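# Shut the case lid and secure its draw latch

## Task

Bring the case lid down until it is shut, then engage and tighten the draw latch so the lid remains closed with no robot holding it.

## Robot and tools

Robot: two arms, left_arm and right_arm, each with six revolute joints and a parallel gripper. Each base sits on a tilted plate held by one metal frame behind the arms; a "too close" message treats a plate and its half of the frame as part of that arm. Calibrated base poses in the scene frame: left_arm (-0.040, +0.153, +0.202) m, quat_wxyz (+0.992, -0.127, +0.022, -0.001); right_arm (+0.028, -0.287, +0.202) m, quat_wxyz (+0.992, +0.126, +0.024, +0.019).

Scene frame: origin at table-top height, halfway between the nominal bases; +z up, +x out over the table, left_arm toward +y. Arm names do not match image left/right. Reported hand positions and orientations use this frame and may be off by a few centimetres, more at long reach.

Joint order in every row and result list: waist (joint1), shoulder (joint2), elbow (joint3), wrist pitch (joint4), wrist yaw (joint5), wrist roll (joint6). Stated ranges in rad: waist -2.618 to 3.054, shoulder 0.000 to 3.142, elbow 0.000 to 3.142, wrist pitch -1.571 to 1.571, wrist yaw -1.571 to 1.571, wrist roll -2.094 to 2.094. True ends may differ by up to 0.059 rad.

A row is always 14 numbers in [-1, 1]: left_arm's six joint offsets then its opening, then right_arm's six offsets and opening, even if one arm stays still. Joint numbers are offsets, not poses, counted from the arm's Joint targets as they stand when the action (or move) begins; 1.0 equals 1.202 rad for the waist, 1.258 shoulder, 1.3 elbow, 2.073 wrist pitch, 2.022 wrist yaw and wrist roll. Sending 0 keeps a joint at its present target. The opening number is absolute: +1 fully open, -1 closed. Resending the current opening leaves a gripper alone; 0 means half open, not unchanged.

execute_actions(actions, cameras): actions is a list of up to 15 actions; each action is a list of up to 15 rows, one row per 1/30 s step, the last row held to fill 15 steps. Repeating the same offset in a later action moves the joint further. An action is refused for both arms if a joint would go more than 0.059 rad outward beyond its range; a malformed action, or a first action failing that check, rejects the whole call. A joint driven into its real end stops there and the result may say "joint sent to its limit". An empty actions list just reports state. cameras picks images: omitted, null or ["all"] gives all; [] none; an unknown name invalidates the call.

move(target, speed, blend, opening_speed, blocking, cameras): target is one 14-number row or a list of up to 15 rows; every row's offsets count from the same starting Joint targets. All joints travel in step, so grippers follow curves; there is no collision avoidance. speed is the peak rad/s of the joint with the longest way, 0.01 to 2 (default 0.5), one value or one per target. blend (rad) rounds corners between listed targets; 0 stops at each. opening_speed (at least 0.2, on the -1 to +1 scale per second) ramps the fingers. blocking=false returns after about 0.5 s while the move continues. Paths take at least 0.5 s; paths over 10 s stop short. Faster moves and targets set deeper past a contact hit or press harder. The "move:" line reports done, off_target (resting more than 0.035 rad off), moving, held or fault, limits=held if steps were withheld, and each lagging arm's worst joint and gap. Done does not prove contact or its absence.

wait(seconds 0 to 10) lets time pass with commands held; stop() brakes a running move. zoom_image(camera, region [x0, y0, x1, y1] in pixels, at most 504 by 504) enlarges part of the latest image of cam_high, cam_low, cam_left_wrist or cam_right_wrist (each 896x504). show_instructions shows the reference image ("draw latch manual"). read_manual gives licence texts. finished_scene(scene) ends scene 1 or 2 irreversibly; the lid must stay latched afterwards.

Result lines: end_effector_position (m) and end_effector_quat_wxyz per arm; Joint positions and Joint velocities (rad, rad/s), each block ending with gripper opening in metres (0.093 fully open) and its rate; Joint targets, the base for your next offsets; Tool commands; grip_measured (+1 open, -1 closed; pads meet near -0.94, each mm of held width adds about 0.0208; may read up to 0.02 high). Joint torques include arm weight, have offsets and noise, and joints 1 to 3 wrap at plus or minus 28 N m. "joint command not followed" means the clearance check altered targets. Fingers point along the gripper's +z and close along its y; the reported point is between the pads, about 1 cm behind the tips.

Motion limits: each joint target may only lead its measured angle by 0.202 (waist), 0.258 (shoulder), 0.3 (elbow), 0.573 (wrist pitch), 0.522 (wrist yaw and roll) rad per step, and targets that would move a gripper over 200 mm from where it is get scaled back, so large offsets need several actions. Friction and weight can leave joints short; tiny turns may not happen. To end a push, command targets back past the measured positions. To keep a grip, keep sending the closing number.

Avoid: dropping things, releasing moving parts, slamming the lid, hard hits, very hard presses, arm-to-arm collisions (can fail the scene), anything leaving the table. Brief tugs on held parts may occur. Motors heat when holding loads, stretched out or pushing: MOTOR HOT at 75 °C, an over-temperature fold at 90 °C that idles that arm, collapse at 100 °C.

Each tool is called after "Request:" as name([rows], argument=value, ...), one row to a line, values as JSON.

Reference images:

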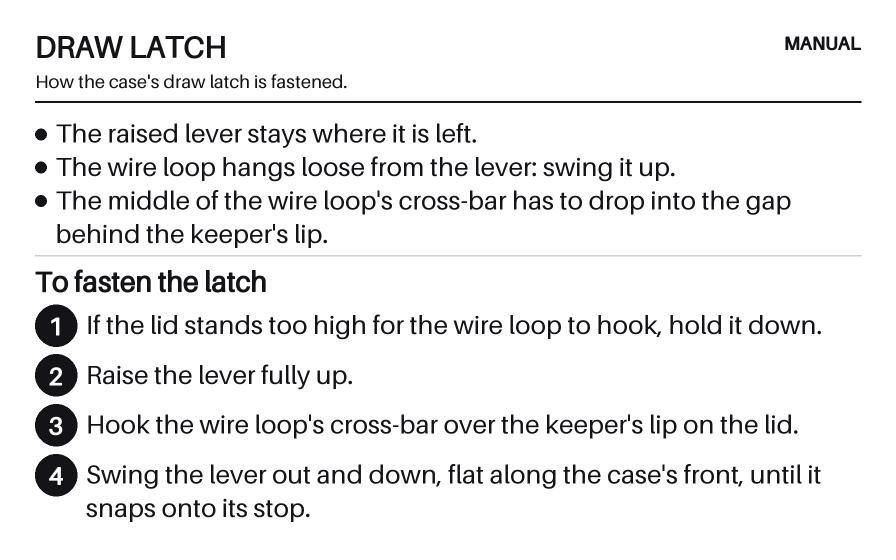

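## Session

Request:
execute_actions(actions=[])

Scene clock: 0.00 s.
left_arm: end_effector_position=(+0.2361, +0.2655, +0.2935) grip_measured=+1.000 end_effector_quat_wxyz=(+0.321, +0.247, +0.914, +0.031) | right_arm: end_effector_position=(+0.2080, -0.0133, +0.1824) grip_measured=+1.000 end_effector_quat_wxyz=(+0.216, -0.636, +0.733, +0.109)
Joint positions: left_arm=[0.395 1.007 0.681 -0.558 0.155 0.954 0.093] | right_arm=[0.968 1.905 0.689 -0.057 0.084 -0.472 0.093]
Joint velocities: within noise
Joint torques (N m): no reading
Heat: left arm: 32 °C; right arm: 29 °C.
Joint targets: left_arm=[0.394 1.001 0.694 -0.549 0.158 0.953] | right_arm=[0.968 1.898 0.696 -0.057 0.084 -0.472]
Tool commands: left_gripper/opening=+1.0 right_gripper/opening=+1.0
camera_calibration:
cam_left_wrist: T_world_to_cam=[[-0.425772, -0.883078, -0.197212, 0.392729], [-0.873153, 0.458154, -0.166431, 0.173393], [0.237325, 0.101335, -0.966131, 0.285361], [0, 0, 0, 1]] pos_world=[0.250888, 0.238452, 0.382005]
cam_right_wrist: T_world_to_cam=[[0.980909, -0.169294, 0.0956908, -0.221457], [-0.164024, -0.984596, -0.0605471, 0.0733124], [0.104467, 0.0436957, -0.993568, 0.2406], [0, 0, 0, 1]] pos_world=[0.204119, 0.0241786, 0.264683]

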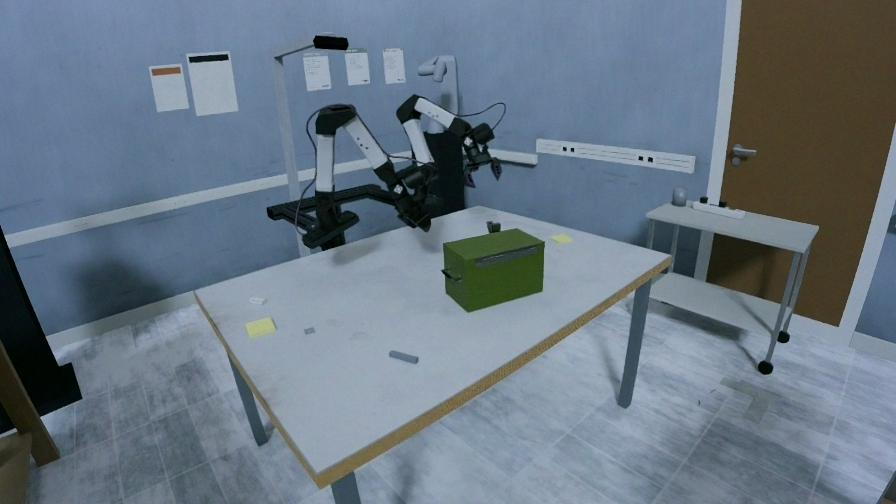

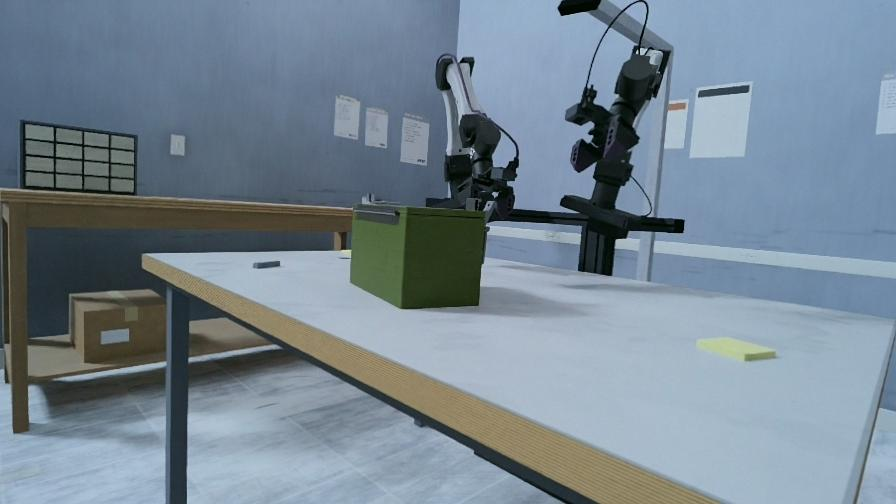

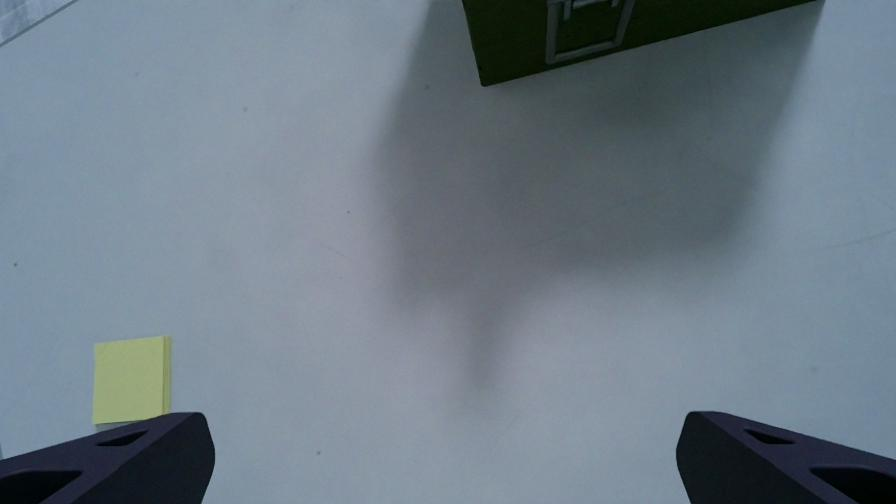

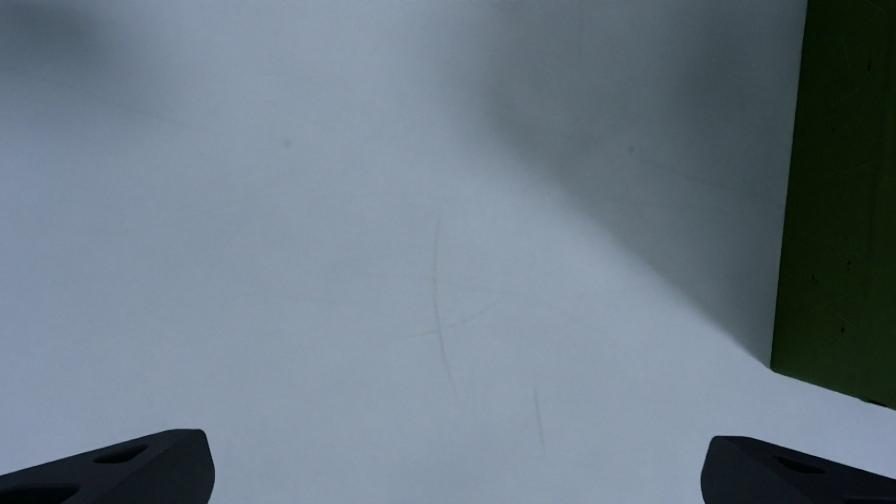

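Request:
move(target=[-0.4725,0.3323,-0.1615,0.4173,-0.1048,-0.3338,-0.5,0,0,0,0,0,0,1], speed=0.6)

Scene clock: 29.20 s.
left_arm: end_effector_position=(+0.3277, +0.1163, +0.2678) grip_measured=-0.498 end_effector_quat_wxyz=(+0.450, +0.136, +0.880, -0.070) | right_arm: end_effector_position=(+0.2080, -0.0133, +0.1824) grip_measured=+1.000 end_effector_quat_wxyz=(+0.216, -0.636, +0.733, +0.109)
Joint positions: left_arm=[-0.164 1.411 0.488 0.287 -0.039 0.29 0.021] | right_arm=[0.968 1.905 0.689 -0.057 0.084 -0.472 0.093]
Joint velocities: within noise
Joint torques (N m): left_arm=[-2.74 -3.1 4.19 2 0.05 -0.1] | right_arm=[1.16 -6.97 5.65 1.31 -0.14 -0.01]
Heat: left arm: 34 °C; right arm: 31 °C.
Joint targets: left_arm=[-0.174 1.419 0.484 0.316 -0.054 0.278] | right_arm=[0.968 1.898 0.696 -0.057 0.084 -0.472]
move: done
camera_calibration:
cam_left_wrist: T_world_to_cam=[[-0.30034, -0.953595, 0.0212622, 0.203502], [-0.845592, 0.255878, -0.46851, 0.412829], [0.441328, -0.158691, -0.883203, 0.195112], [0, 0, 0, 1]] pos_world=[0.324096, 0.119387, 0.361411]
cam_right_wrist: T_world_to_cam=[[0.980909, -0.169294, 0.0956908, -0.221457], [-0.164024, -0.984596, -0.0605471, 0.0733124], [0.104467, 0.0436957, -0.993568, 0.2406], [0, 0, 0, 1]] pos_world=[0.204119, 0.0241786, 0.264683]

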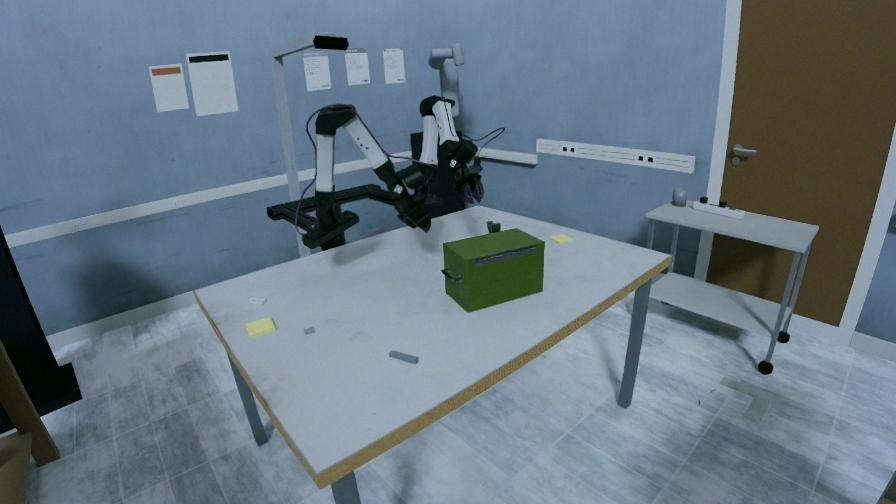

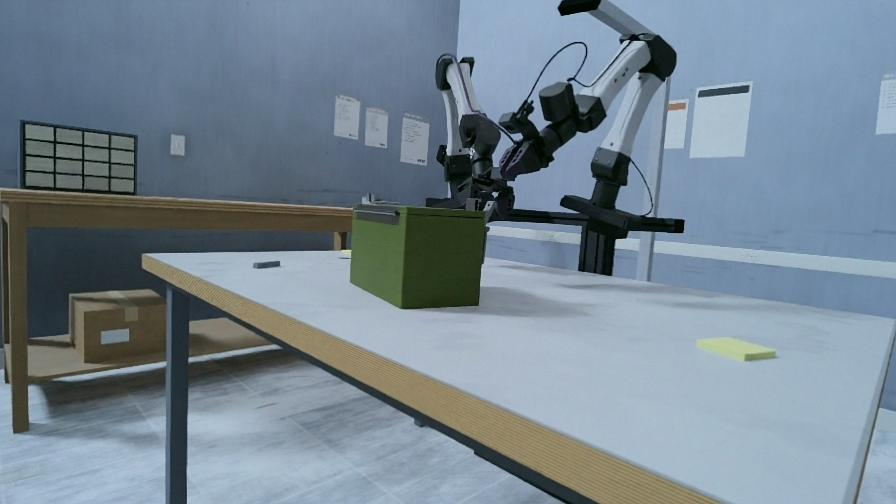

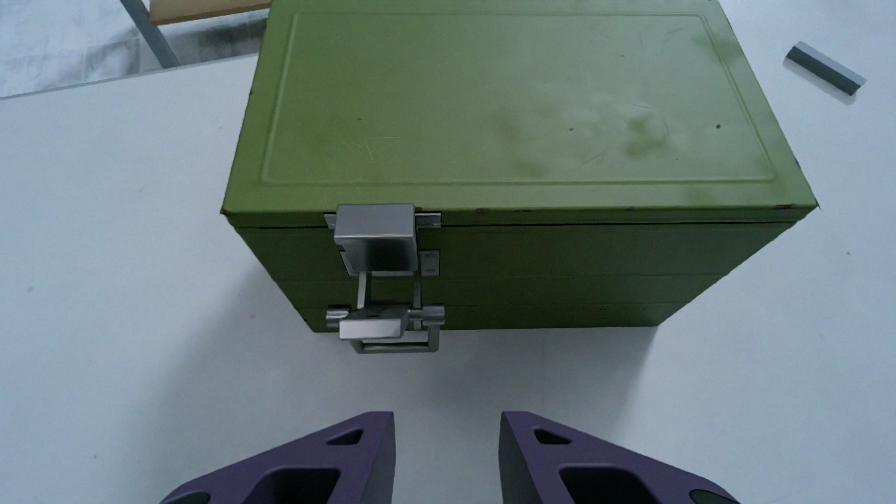

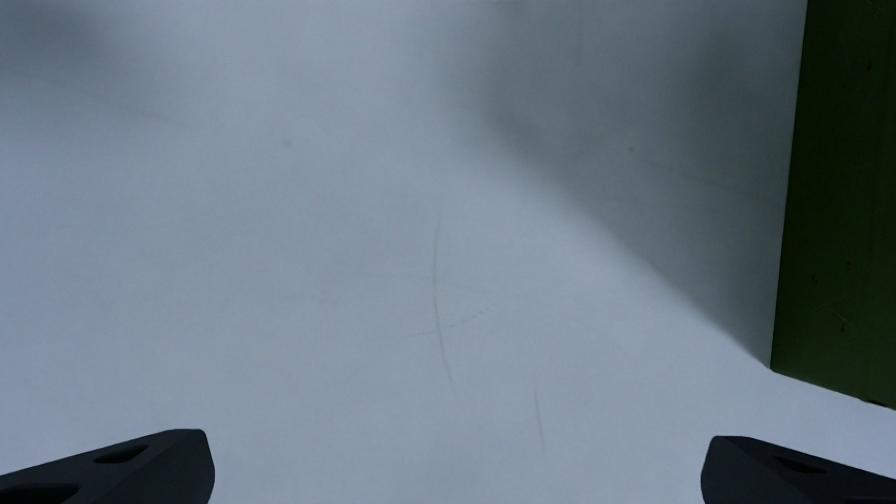

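Request:
zoom_image(camera="cam_left_wrist", region=[300, 180, 480, 370])

Scaled by 2.653 from the camera's 896x504 image, which has a finer 1280x720 frame.

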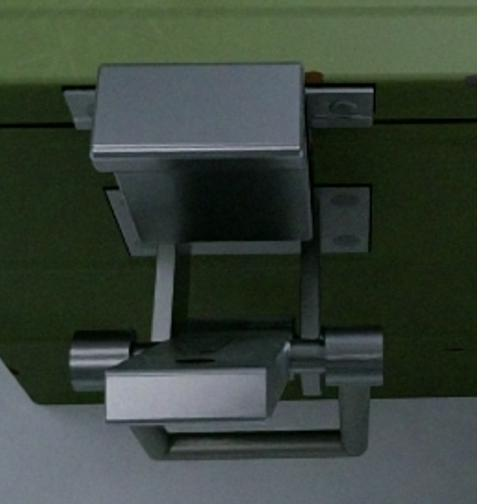

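Request:
move([
  [0.29,-0.08,0,0,0,0,-0.5,0,0,0,0,0,0,0.5],
  [0.29,-0.08,0,0,0,0,-0.5,-0.5233,0.6523,0.2555,0.6713,-0.4708,0.0362,-0.9],
], speed=[0.6,0.6], blend=[0.1,0])

Scene clock: 71.37 s.
left_arm: end_effector_position=(+0.3283, +0.2416, +0.2605) grip_measured=-0.498 end_effector_quat_wxyz=(+0.447, -0.013, +0.894, +0.016) | right_arm: end_effector_position=(+0.3983, +0.0218, +0.1657) grip_measured=-0.898 end_effector_quat_wxyz=(+0.556, -0.435, +0.558, +0.436)
Joint positions: left_arm=[0.167 1.344 0.488 0.291 -0.047 0.289 0.021] | right_arm=[0.346 2.707 1.015 1.315 -0.895 -0.411 0.002]
Joint velocities: within noise
Joint torques (N m): left_arm=[-0.76 -6.22 4.14 1.95 0.12 -0.1] | right_arm=[1.92 -9.32 3.32 1.98 -0.13 0.08]
Heat: left arm: 36 °C; right arm: 32 °C.
Joint targets: left_arm=[0.175 1.319 0.484 0.316 -0.054 0.278] | right_arm=[0.338 2.718 1.028 1.335 -0.868 -0.399]
move: done; blend cut to 0 rad at target 1; target 2's new numbers were sent with right_arm's wrist yaw 0.060 rad from that target
camera_calibration:
cam_left_wrist: T_world_to_cam=[[0.039731, -0.999199, 0.00479482, 0.227039], [-0.890713, -0.0375911, -0.45301, 0.459533], [0.452827, 0.0137277, -0.891493, 0.16496], [0, 0, 0, 1]] pos_world=[0.325593, 0.241867, 0.354145]
cam_right_wrist: T_world_to_cam=[[0.974137, -0.225483, -0.0146199, -0.378412], [-0.104209, -0.390912, -0.91451, 0.242847], [0.200492, 0.892382, -0.404299, 0.0482262], [0, 0, 0, 1]] pos_world=[0.384264, -0.0334301, 0.236052]

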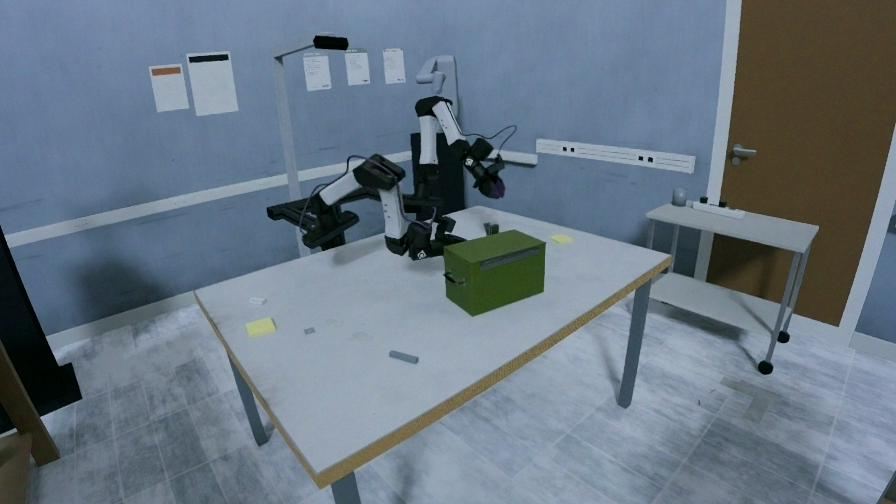

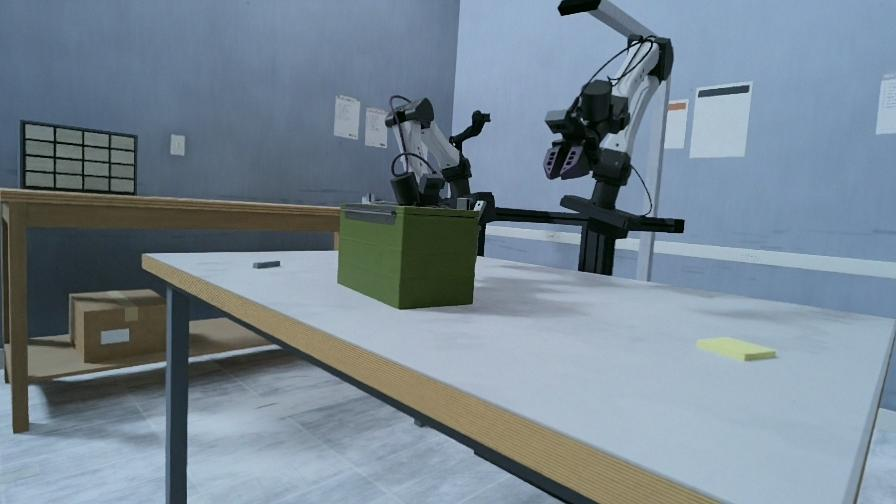

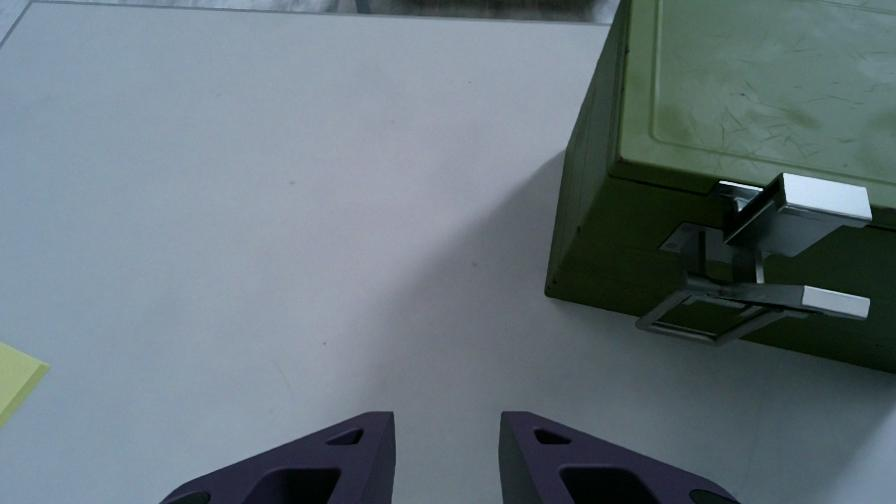

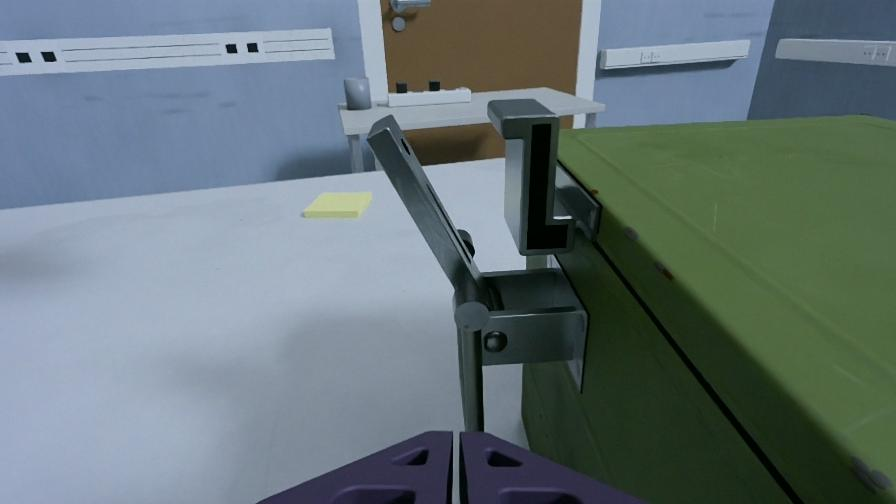

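Request:
move(target=[0.29,-0.08,0,0,0,0,-0.5,0.1206,-0.0797,-0.0313,-0.1582,0.2026,-0.0428,-0.66], speed=0.3)

Scene clock: 188.60 s.
left_arm: end_effector_position=(+0.2841, +0.3670, +0.2663) grip_measured=-0.498 end_effector_quat_wxyz=(+0.439, -0.161, +0.876, +0.117) | right_arm: end_effector_position=(+0.3938, +0.0407, +0.1147) grip_measured=-0.662 end_effector_quat_wxyz=(+0.473, -0.441, +0.693, +0.319)
Joint positions: left_arm=[0.515 1.244 0.488 0.291 -0.047 0.289 0.021] | right_arm=[0.477 2.655 0.994 1.021 -0.471 -0.477 0.013]
Joint velocities: within noise
Joint torques (N m): left_arm=[-0.23 -6.22 4.3 1.99 0.09 -0.1] | right_arm=[3.06 -13.5 2.35 1.72 -0.26 -0.11]
Heat: left arm: 37 °C; right arm: 36 °C.
Joint targets: left_arm=[0.523 1.218 0.484 0.316 -0.054 0.278] | right_arm=[0.484 2.618 0.987 1.007 -0.458 -0.486]
move: off_target (right_arm); right_arm: the shoulder is farthest, 0.037 rad from its target
camera_calibration:
cam_left_wrist: T_world_to_cam=[[0.387383, -0.920961, -0.0420118, 0.239048], [-0.822877, -0.32486, -0.466197, 0.51718], [0.415701, 0.215167, -0.883683, 0.122987], [0, 0, 0, 1]] pos_world=[0.281847, 0.361702, 0.359832]
cam_right_wrist: T_world_to_cam=[[0.916756, -0.39746, -0.039796, -0.337953], [-0.303672, -0.628755, -0.715857, 0.268573], [0.259503, 0.668351, -0.697112, 0.0310583], [0, 0, 0, 1]] pos_world=[0.383318, 0.013786, 0.200462]

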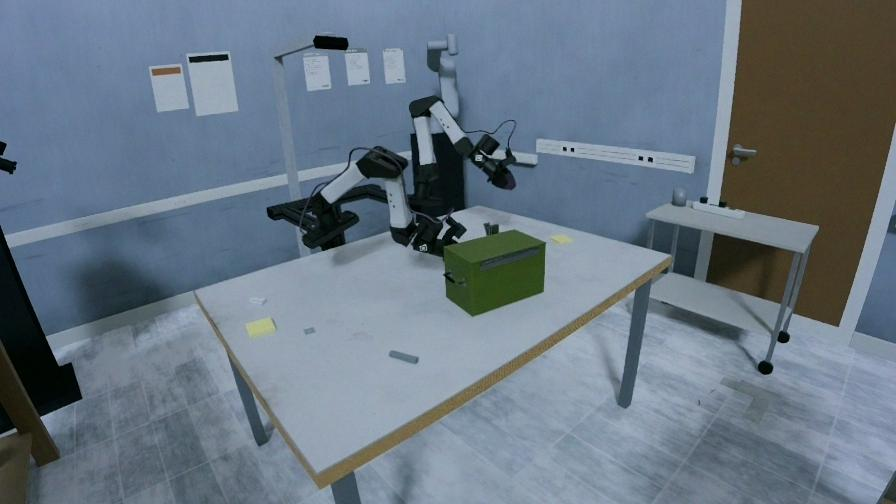

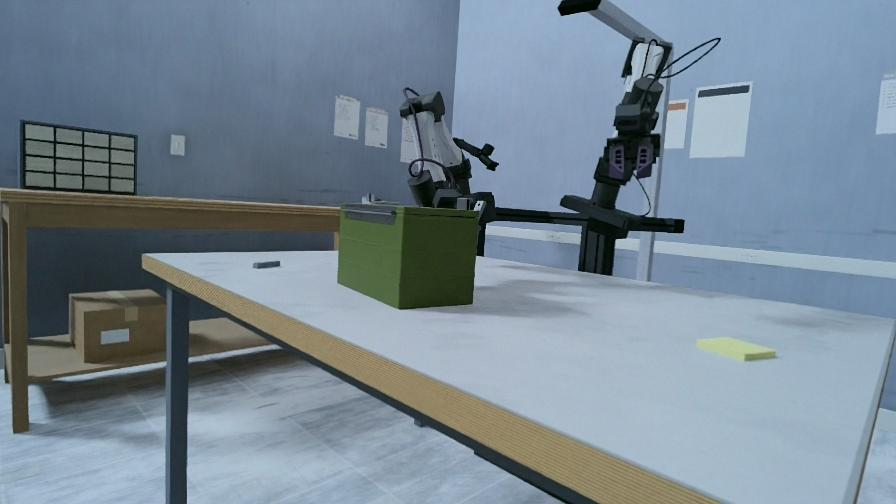

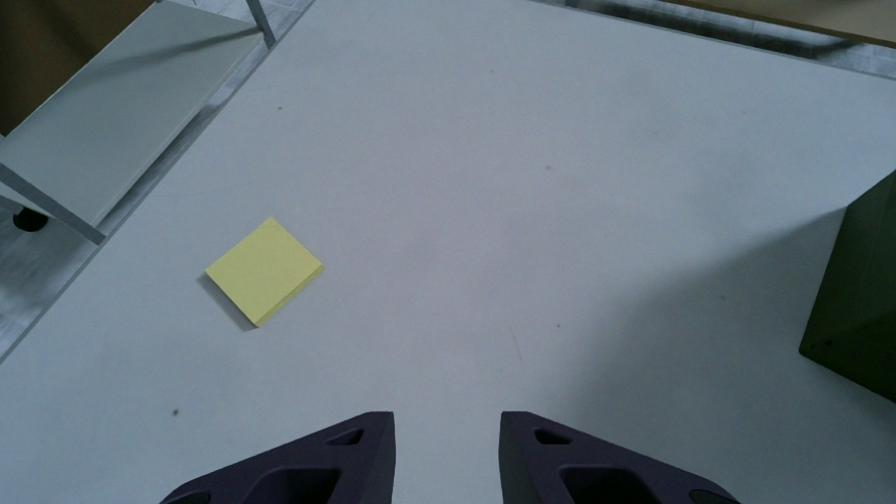

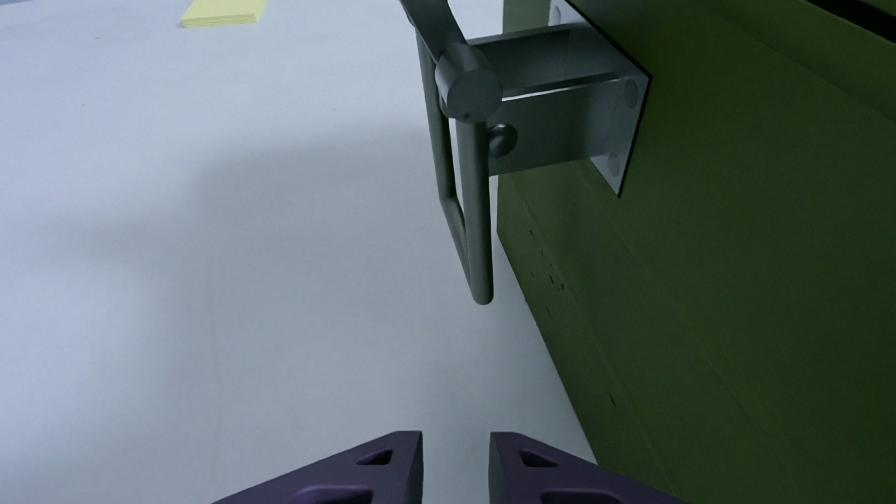

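Request:
move([
  [0,0,0,0,0,0,-0.5,0.0075,-0.0413,0.0023,-0.0101,0.004,-0.003,-0.66],
  [0,0,0,0,0,0,-0.5,0.038,0.027,0.11,-0.03,0.019,0.009,-0.66],
], speed=0.15, cameras=["cam_right_wrist"])

Scene clock: 211.63 s.
left_arm: end_effector_position=(+0.2841, +0.3670, +0.2663) grip_measured=-0.498 end_effector_quat_wxyz=(+0.439, -0.161, +0.876, +0.117) | right_arm: end_effector_position=(+0.4212, +0.0681, +0.1445) grip_measured=-0.662 end_effector_quat_wxyz=(+0.504, -0.446, +0.673, +0.307)
Joint positions: left_arm=[0.515 1.244 0.488 0.291 -0.047 0.289 0.021] | right_arm=[0.521 2.638 1.112 0.959 -0.433 -0.477 0.013]
Joint velocities: within noise
Joint torques (N m): left_arm=[-0.21 -6.22 4.27 1.99 0.11 -0.1] | right_arm=[3.14 -9.68 5.19 1.89 -0.25 0.04]
Heat: left arm: 38 °C; right arm: 44 °C.
Joint targets: left_arm=[0.523 1.218 0.484 0.316 -0.054 0.278] | right_arm=[0.529 2.652 1.130 0.945 -0.420 -0.467]
move: done
camera_calibration:
cam_right_wrist: T_world_to_cam=[[0.914547, -0.40391, 0.0214585, -0.358532], [-0.252946, -0.612514, -0.748896, 0.297774], [0.31563, 0.679472, -0.66234, -0.00294118], [0, 0, 0, 1]] pos_world=[0.404143, 0.0395745, 0.228747]
Images, in order (width x height): cam_right_wrist 896x504.

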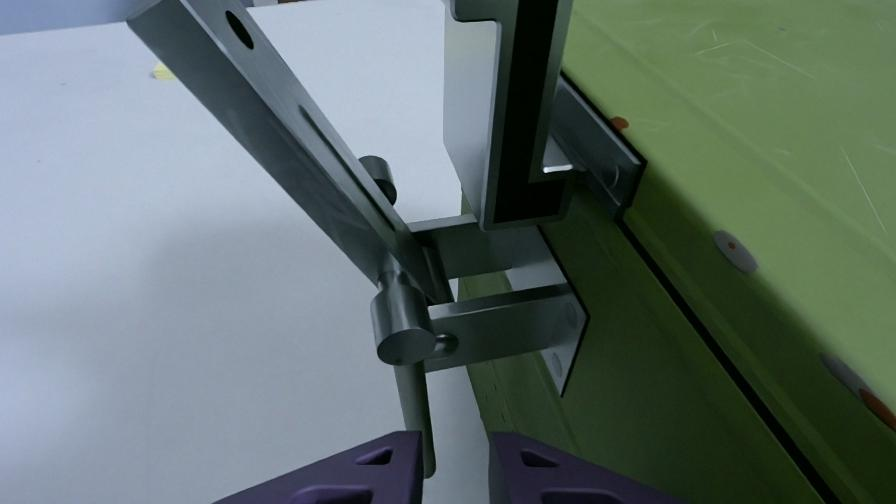

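Request:
move(target=[0,0,0,0,0,0,-0.5,-0.0158,0.0366,0.0062,-0.0063,-0.004,0.0035,-0.66], speed=0.12, cameras=["cam_right_wrist"])

Scene clock: 236.17 s.
left_arm: end_effector_position=(+0.2841, +0.3670, +0.2663) grip_measured=-0.498 end_effector_quat_wxyz=(+0.439, -0.161, +0.876, +0.117) | right_arm: end_effector_position=(+0.4107, +0.0683, +0.1200) grip_measured=-0.662 end_effector_quat_wxyz=(+0.479, -0.448, +0.688, +0.312)
Joint positions: left_arm=[0.515 1.244 0.488 0.291 -0.047 0.289 0.021] | right_arm=[0.521 2.685 1.12 0.943 -0.432 -0.47 0.013]
Joint velocities: within noise
Joint torques (N m): left_arm=[-0.23 -6.23 4.3 1.99 0.09 -0.1] | right_arm=[1.68 -9.81 5.05 1.75 -0.31 0.1]
Heat: left arm: 39 °C; right arm: 43 °C.
Joint targets: left_arm=[0.523 1.218 0.484 0.316 -0.054 0.278] | right_arm=[0.510 2.698 1.138 0.932 -0.428 -0.460]
move: done
camera_calibration:
cam_right_wrist: T_world_to_cam=[[0.918794, -0.394453, -0.0149959, -0.346279], [-0.284456, -0.635282, -0.717984, 0.28761], [0.273685, 0.663945, -0.695898, 0.00625806], [0, 0, 0, 1]] pos_world=[0.398258, 0.0419676, 0.205662]
Images, in order (width x height): cam_right_wrist 896x504.

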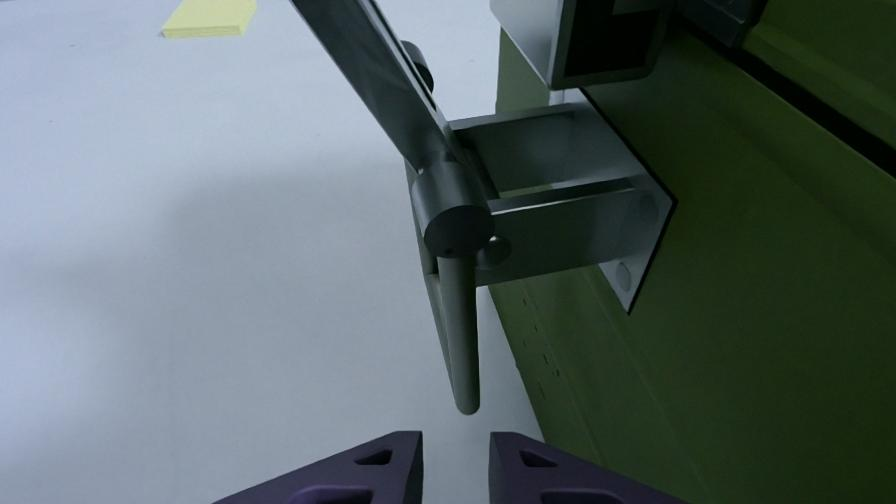

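Request:
move(target=[0,0,0,0,0,0,-0.5,0.0283,0.0429,0.0708,-0.0145,0.0129,0.0089,-0.66], speed=0.1, cameras=["cam_right_wrist"])

Scene clock: 243.90 s.
left_arm: end_effector_position=(+0.2841, +0.3670, +0.2663) grip_measured=-0.498 end_effector_quat_wxyz=(+0.439, -0.161, +0.876, +0.117) | right_arm: end_effector_position=(+0.4223, +0.0835, +0.1152) grip_measured=-0.662 end_effector_quat_wxyz=(+0.482, -0.444, +0.689, +0.311)
Joint positions: left_arm=[0.515 1.244 0.488 0.291 -0.047 0.289 0.021] | right_arm=[0.536 2.737 1.213 0.915 -0.415 -0.452 0.013]
Joint velocities: within noise
Joint torques (N m): left_arm=[-0.27 -6.19 4.26 2 0.09 -0.09] | right_arm=[3.34 -10.13 5.22 1.78 -0.23 0.11]
Heat: left arm: 40 °C; right arm: 42 °C.
Joint targets: left_arm=[0.523 1.218 0.484 0.316 -0.054 0.278] | right_arm=[0.544 2.752 1.230 0.901 -0.402 -0.442]
move: done
camera_calibration:
cam_right_wrist: T_world_to_cam=[[0.91515, -0.402783, -0.016299, -0.348683], [-0.289398, -0.62831, -0.722133, 0.299156], [0.280622, 0.665577, -0.691563, -0.0138732], [0, 0, 0, 1]] pos_world=[0.409566, 0.0567523, 0.200753]
Images, in order (width x height): cam_right_wrist 896x504.

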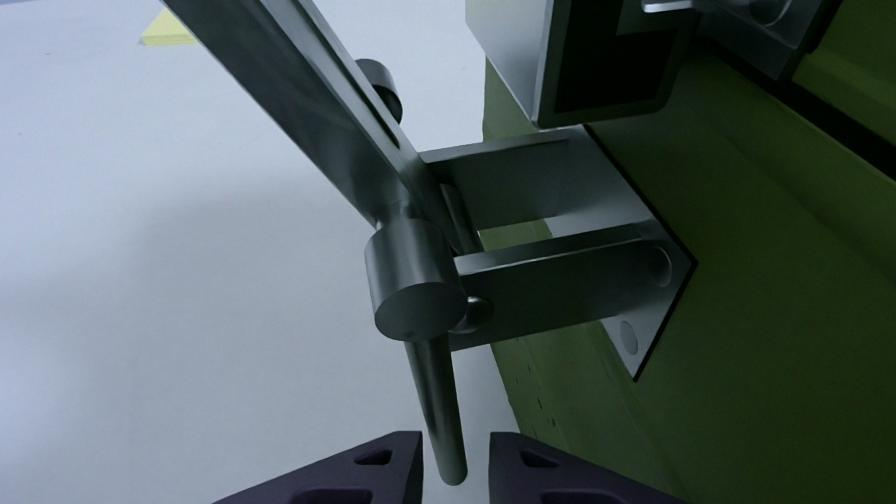

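Request:
move(target=[0,0,0,0,0,0,-0.5,0,0,0,0,0,0,-0.86], opening_speed=0.2, cameras=["cam_right_wrist"])

Request:
zoom_image(camera="cam_right_wrist", region=[360, 280, 560, 504])

Scene clock: 253.33 s.
left_arm: end_effector_position=(+0.2841, +0.3670, +0.2663) grip_measured=-0.498 end_effector_quat_wxyz=(+0.439, -0.161, +0.876, +0.117) | right_arm: end_effector_position=(+0.4226, +0.0831, +0.1148) grip_measured=-0.858 end_effector_quat_wxyz=(+0.481, -0.443, +0.690, +0.310)
Joint positions: left_arm=[0.515 1.244 0.488 0.291 -0.047 0.289 0.021] | right_arm=[0.536 2.737 1.213 0.914 -0.412 -0.451 0.004]
Joint velocities: within noise
Joint torques (N m): left_arm=[-0.24 -6.2 4.26 1.99 0.09 -0.09] | right_arm=[3.38 -10.03 5 1.8 -0.28 0.03]
Heat: left arm: 40 °C; right arm: 41 °C.
Joint targets: left_arm=[0.523 1.218 0.484 0.316 -0.054 0.278] | right_arm=[0.544 2.752 1.230 0.901 -0.402 -0.442]
move: done
camera_calibration:
cam_right_wrist: T_world_to_cam=[[0.913903, -0.405578, -0.0169291, -0.348263], [-0.292423, -0.628855, -0.720437, 0.29984], [0.281548, 0.663361, -0.693313, -0.0140671], [0, 0, 0, 1]] pos_world=[0.409919, 0.0566393, 0.200367]
Images, in order (width x height): cam_right_wrist 896x504.

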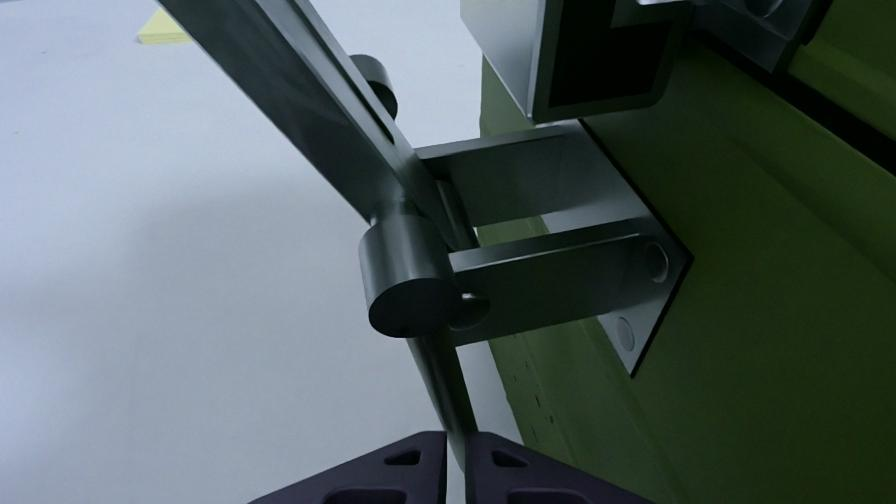

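Scaled by 2.250 from the camera's 896x504 image, which has a finer 1280x720 frame.

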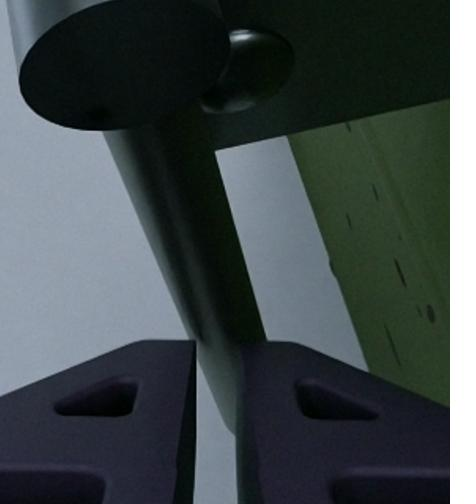

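Request:
move(target=[0,0,0,0,0,0,-0.5,0.0374,-0.0541,-0.0854,0.0478,0.0183,0.2671,-0.86], speed=0.25, cameras=["cam_right_wrist"])

Scene clock: 311.43 s.
left_arm: end_effector_position=(+0.2841, +0.3670, +0.2663) grip_measured=-0.498 end_effector_quat_wxyz=(+0.439, -0.161, +0.876, +0.117) | right_arm: end_effector_position=(+0.3929, +0.0881, +0.1137) grip_measured=-0.858 end_effector_quat_wxyz=(+0.380, -0.260, +0.781, +0.422)
Joint positions: left_arm=[0.515 1.244 0.488 0.291 -0.047 0.289 0.021] | right_arm=[0.585 2.724 1.125 0.982 -0.381 0.082 0.004]
Joint velocities: within noise
Joint torques (N m): left_arm=[-0.21 -6.23 4.27 1.98 0.1 -0.1] | right_arm=[2.65 -14.74 3.1 2.1 -0.17 0.09]
Heat: left arm: 42 °C; right arm: 40 °C.
Joint targets: left_arm=[0.523 1.218 0.484 0.316 -0.054 0.278] | right_arm=[0.589 2.684 1.119 1.001 -0.365 0.098]
move: off_target (right_arm); right_arm: the shoulder is farthest, 0.040 rad from its target
camera_calibration:
cam_right_wrist: T_world_to_cam=[[0.726246, -0.495723, -0.476263, -0.185213], [-0.680658, -0.421502, -0.5992, 0.413928], [0.0962915, 0.759339, -0.643531, 0.0489421], [0, 0, 0, 1]] pos_world=[0.411541, 0.0454931, 0.191311]
Images, in order (width x height): cam_right_wrist 896x504.

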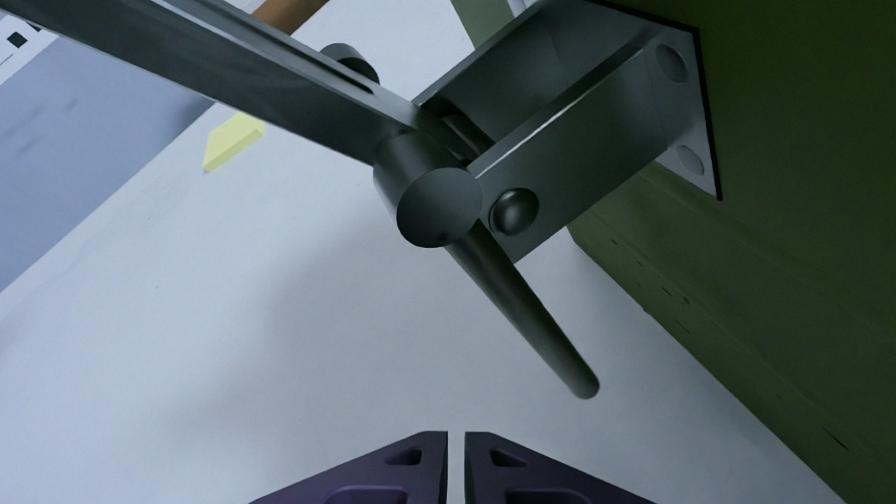

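Request:
move([
  [0,0,0,0,0,0,-0.5,-0.0449,-0.0548,-0.1146,0.0236,-0.0223,-0.2661,-0.66],
  [0,0,0,0,0,0,-0.5,-0.0657,0.0111,0.0146,-0.0333,-0.0312,-0.276,-0.66],
  [0,0,0,0,0,0,-0.5,-0.0349,0.0421,0.0815,-0.0531,-0.0183,-0.2671,-0.66],
], speed=[0.4,0.2,0.12], cameras=["cam_right_wrist"])

Scene clock: 335.27 s.
left_arm: end_effector_position=(+0.2841, +0.3670, +0.2663) grip_measured=-0.498 end_effector_quat_wxyz=(+0.439, -0.161, +0.876, +0.117) | right_arm: end_effector_position=(+0.4224, +0.0840, +0.1199) grip_measured=-0.662 end_effector_quat_wxyz=(+0.481, -0.444, +0.689, +0.312)
Joint positions: left_arm=[0.515 1.244 0.488 0.291 -0.047 0.289 0.021] | right_arm=[0.539 2.721 1.208 0.904 -0.413 -0.449 0.013]
Joint velocities: within noise
Joint torques (N m): left_arm=[-0.21 -6.22 4.27 1.99 0.1 -0.09] | right_arm=[3.29 -9.87 5.31 1.77 -0.27 0.07]
Heat: left arm: 43 °C; right arm: 44 °C.
Joint targets: left_arm=[0.523 1.218 0.484 0.316 -0.054 0.278] | right_arm=[0.547 2.736 1.225 0.890 -0.402 -0.442]
move: done
camera_calibration:
cam_right_wrist: T_world_to_cam=[[0.91548, -0.401973, -0.0177196, -0.348492], [-0.289959, -0.628559, -0.721691, 0.303086], [0.278963, 0.665831, -0.691989, -0.0102533], [0, 0, 0, 1]] pos_world=[0.409781, 0.0572497, 0.205464]
Images, in order (width x height): cam_right_wrist 896x504.

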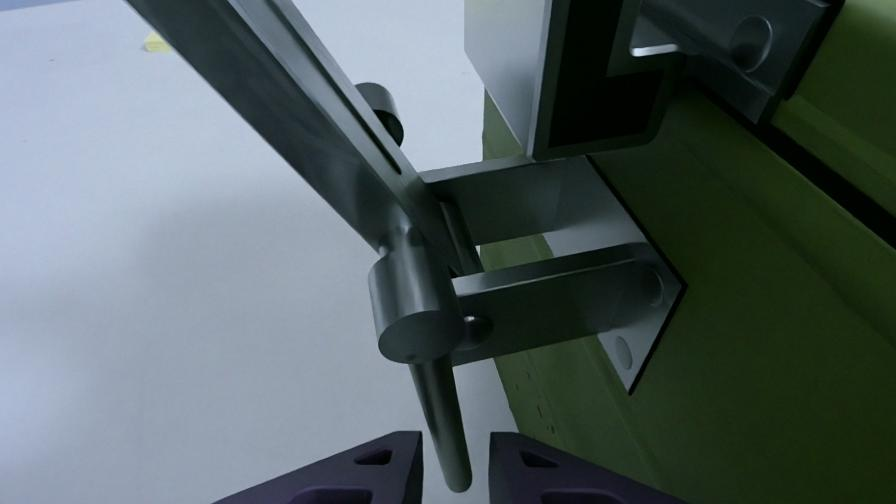

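Request:
move(target=[0,0,0,0,0,0,-0.5,0.0042,0.0405,0.0408,-0.0005,0.003,0.0015,-0.66], speed=0.08, cameras=["cam_right_wrist"])

Scene clock: 370.13 s.
left_arm: end_effector_position=(+0.2841, +0.3670, +0.2663) grip_measured=-0.498 end_effector_quat_wxyz=(+0.439, -0.161, +0.876, +0.117) | right_arm: end_effector_position=(+0.4248, +0.0913, +0.1079) grip_measured=-0.662 end_effector_quat_wxyz=(+0.480, -0.445, +0.689, +0.311)
Joint positions: left_arm=[0.515 1.244 0.488 0.291 -0.047 0.289 0.021] | right_arm=[0.544 2.773 1.26 0.902 -0.409 -0.448 0.013]
Joint velocities: within noise
Joint torques (N m): left_arm=[-0.25 -6.22 4.31 1.99 0.09 -0.1] | right_arm=[3.29 -10.32 5.41 1.79 -0.26 0.08]
Heat: left arm: 44 °C; right arm: 45 °C.
Joint targets: left_arm=[0.523 1.218 0.484 0.316 -0.054 0.278] | right_arm=[0.552 2.788 1.278 0.890 -0.396 -0.439]
move: done
camera_calibration:
cam_right_wrist: T_world_to_cam=[[0.915902, -0.400999, -0.017958, -0.3482], [-0.290376, -0.631018, -0.719373, 0.299873], [0.277136, 0.66409, -0.694392, -0.0229114], [0, 0, 0, 1]] pos_world=[0.412343, 0.0648127, 0.193558]
Images, in order (width x height): cam_right_wrist 896x504.

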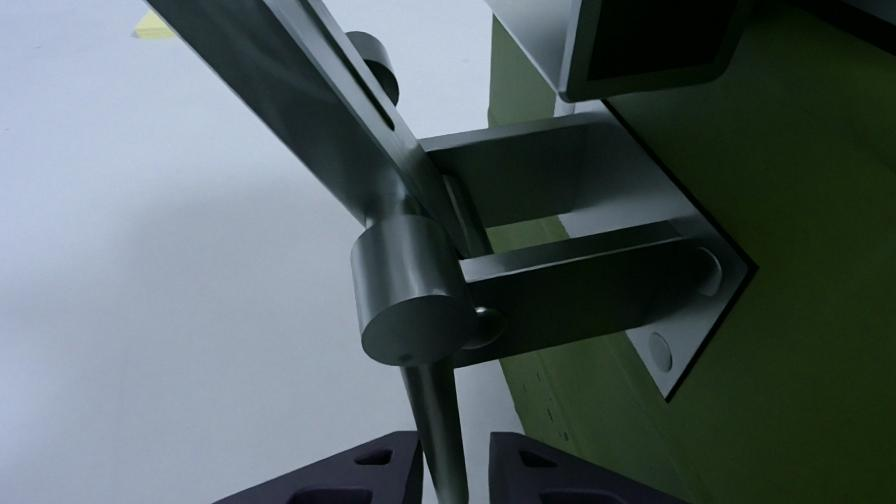

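Request:
move(target=[0,0,0,0,0,0,-0.5,0,0,0,0,0,0,-0.88], opening_speed=0.2, cameras=["cam_right_wrist"])

Request:
zoom_image(camera="cam_right_wrist", region=[360, 280, 560, 504])

Scene clock: 378.20 s.
left_arm: end_effector_position=(+0.2841, +0.3670, +0.2663) grip_measured=-0.498 end_effector_quat_wxyz=(+0.439, -0.161, +0.876, +0.117) | right_arm: end_effector_position=(+0.4224, +0.0925, +0.1073) grip_measured=-0.869 end_effector_quat_wxyz=(+0.477, -0.447, +0.689, +0.315)
Joint positions: left_arm=[0.515 1.244 0.488 0.291 -0.047 0.289 0.021] | right_arm=[0.546 2.773 1.26 0.895 -0.416 -0.449 0.003]
Joint velocities: within noise
Joint torques (N m): left_arm=[-0.24 -6.22 4.31 1.99 0.1 -0.1] | right_arm=[3.14 -10.19 5.11 1.84 -0.2 0.11]
Heat: left arm: 44 °C; right arm: 45 °C.
Joint targets: left_arm=[0.523 1.218 0.484 0.316 -0.054 0.278] | right_arm=[0.552 2.788 1.278 0.889 -0.396 -0.439]
move: done
camera_calibration:
cam_right_wrist: T_world_to_cam=[[0.919578, -0.392261, -0.0225486, -0.347456], [-0.288039, -0.633995, -0.717693, 0.298576], [0.267227, 0.666469, -0.695994, -0.0193155], [0, 0, 0, 1]] pos_world=[0.410676, 0.0658759, 0.193008]
Images, in order (width x height): cam_right_wrist 896x504.

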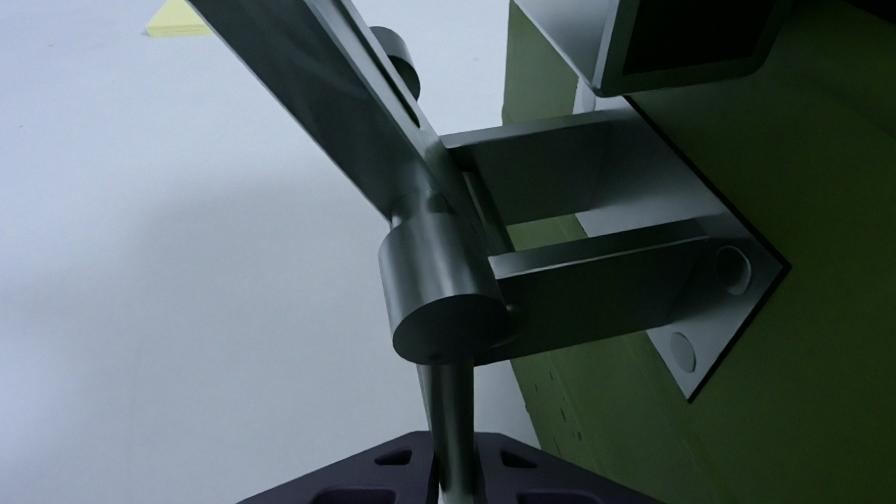

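Scaled by 2.250 from the camera's 896x504 image, which has a finer 1280x720 frame.

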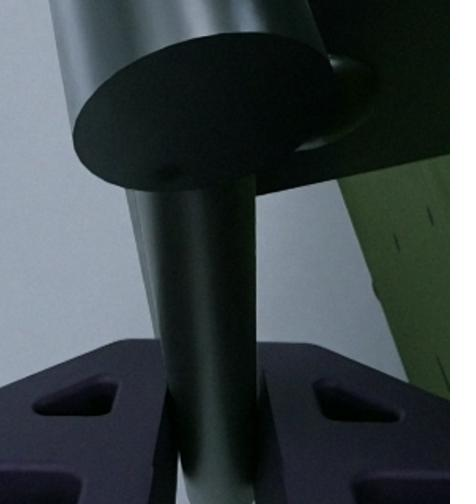

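Request:
move([
  [0,0,0,0,0,0,-0.5,0,-0.0342,-0.0092,0,0,0,-0.89],
  [0,0,0,0,0,0,-0.5,0.0416,-0.0628,-0.0915,0.0574,0.0227,0.272,-0.89],
], speed=0.25, cameras=["cam_right_wrist"])

Scene clock: 406.23 s.
left_arm: end_effector_position=(+0.2841, +0.3670, +0.2663) grip_measured=-0.498 end_effector_quat_wxyz=(+0.439, -0.161, +0.876, +0.117) | right_arm: end_effector_position=(+0.3957, +0.0977, +0.1139) grip_measured=-0.879 end_effector_quat_wxyz=(+0.386, -0.261, +0.776, +0.425)
Joint positions: left_arm=[0.515 1.244 0.488 0.291 -0.047 0.289 0.021] | right_arm=[0.598 2.748 1.164 0.986 -0.375 0.088 0.003]
Joint velocities: within noise
Joint torques (N m): left_arm=[-0.21 -6.22 4.29 2 0.1 -0.09] | right_arm=[2.91 -14.79 3.07 2.14 -0.08 0.24]
Heat: left arm: 45 °C; right arm: 46 °C.
Joint targets: left_arm=[0.523 1.218 0.484 0.316 -0.054 0.278] | right_arm=[0.602 2.708 1.160 1.009 -0.350 0.111]
move: off_target (right_arm); right_arm: the shoulder is farthest, 0.039 rad from its target
camera_calibration:
cam_right_wrist: T_world_to_cam=[[0.733315, -0.489808, -0.471527, -0.186247], [-0.671955, -0.416488, -0.612384, 0.417634], [0.103565, 0.765915, -0.634546, 0.0369828], [0, 0, 0, 1]] pos_world=[0.413379, 0.0543885, 0.191399]
Images, in order (width x height): cam_right_wrist 896x504.

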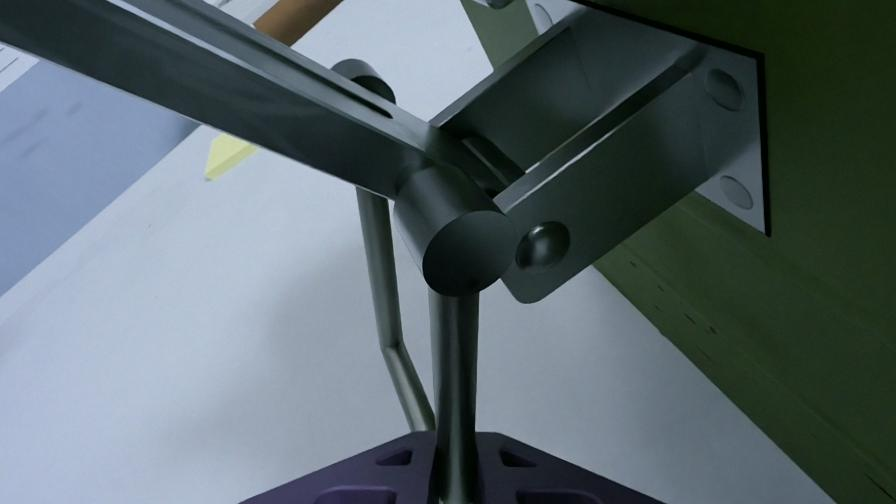

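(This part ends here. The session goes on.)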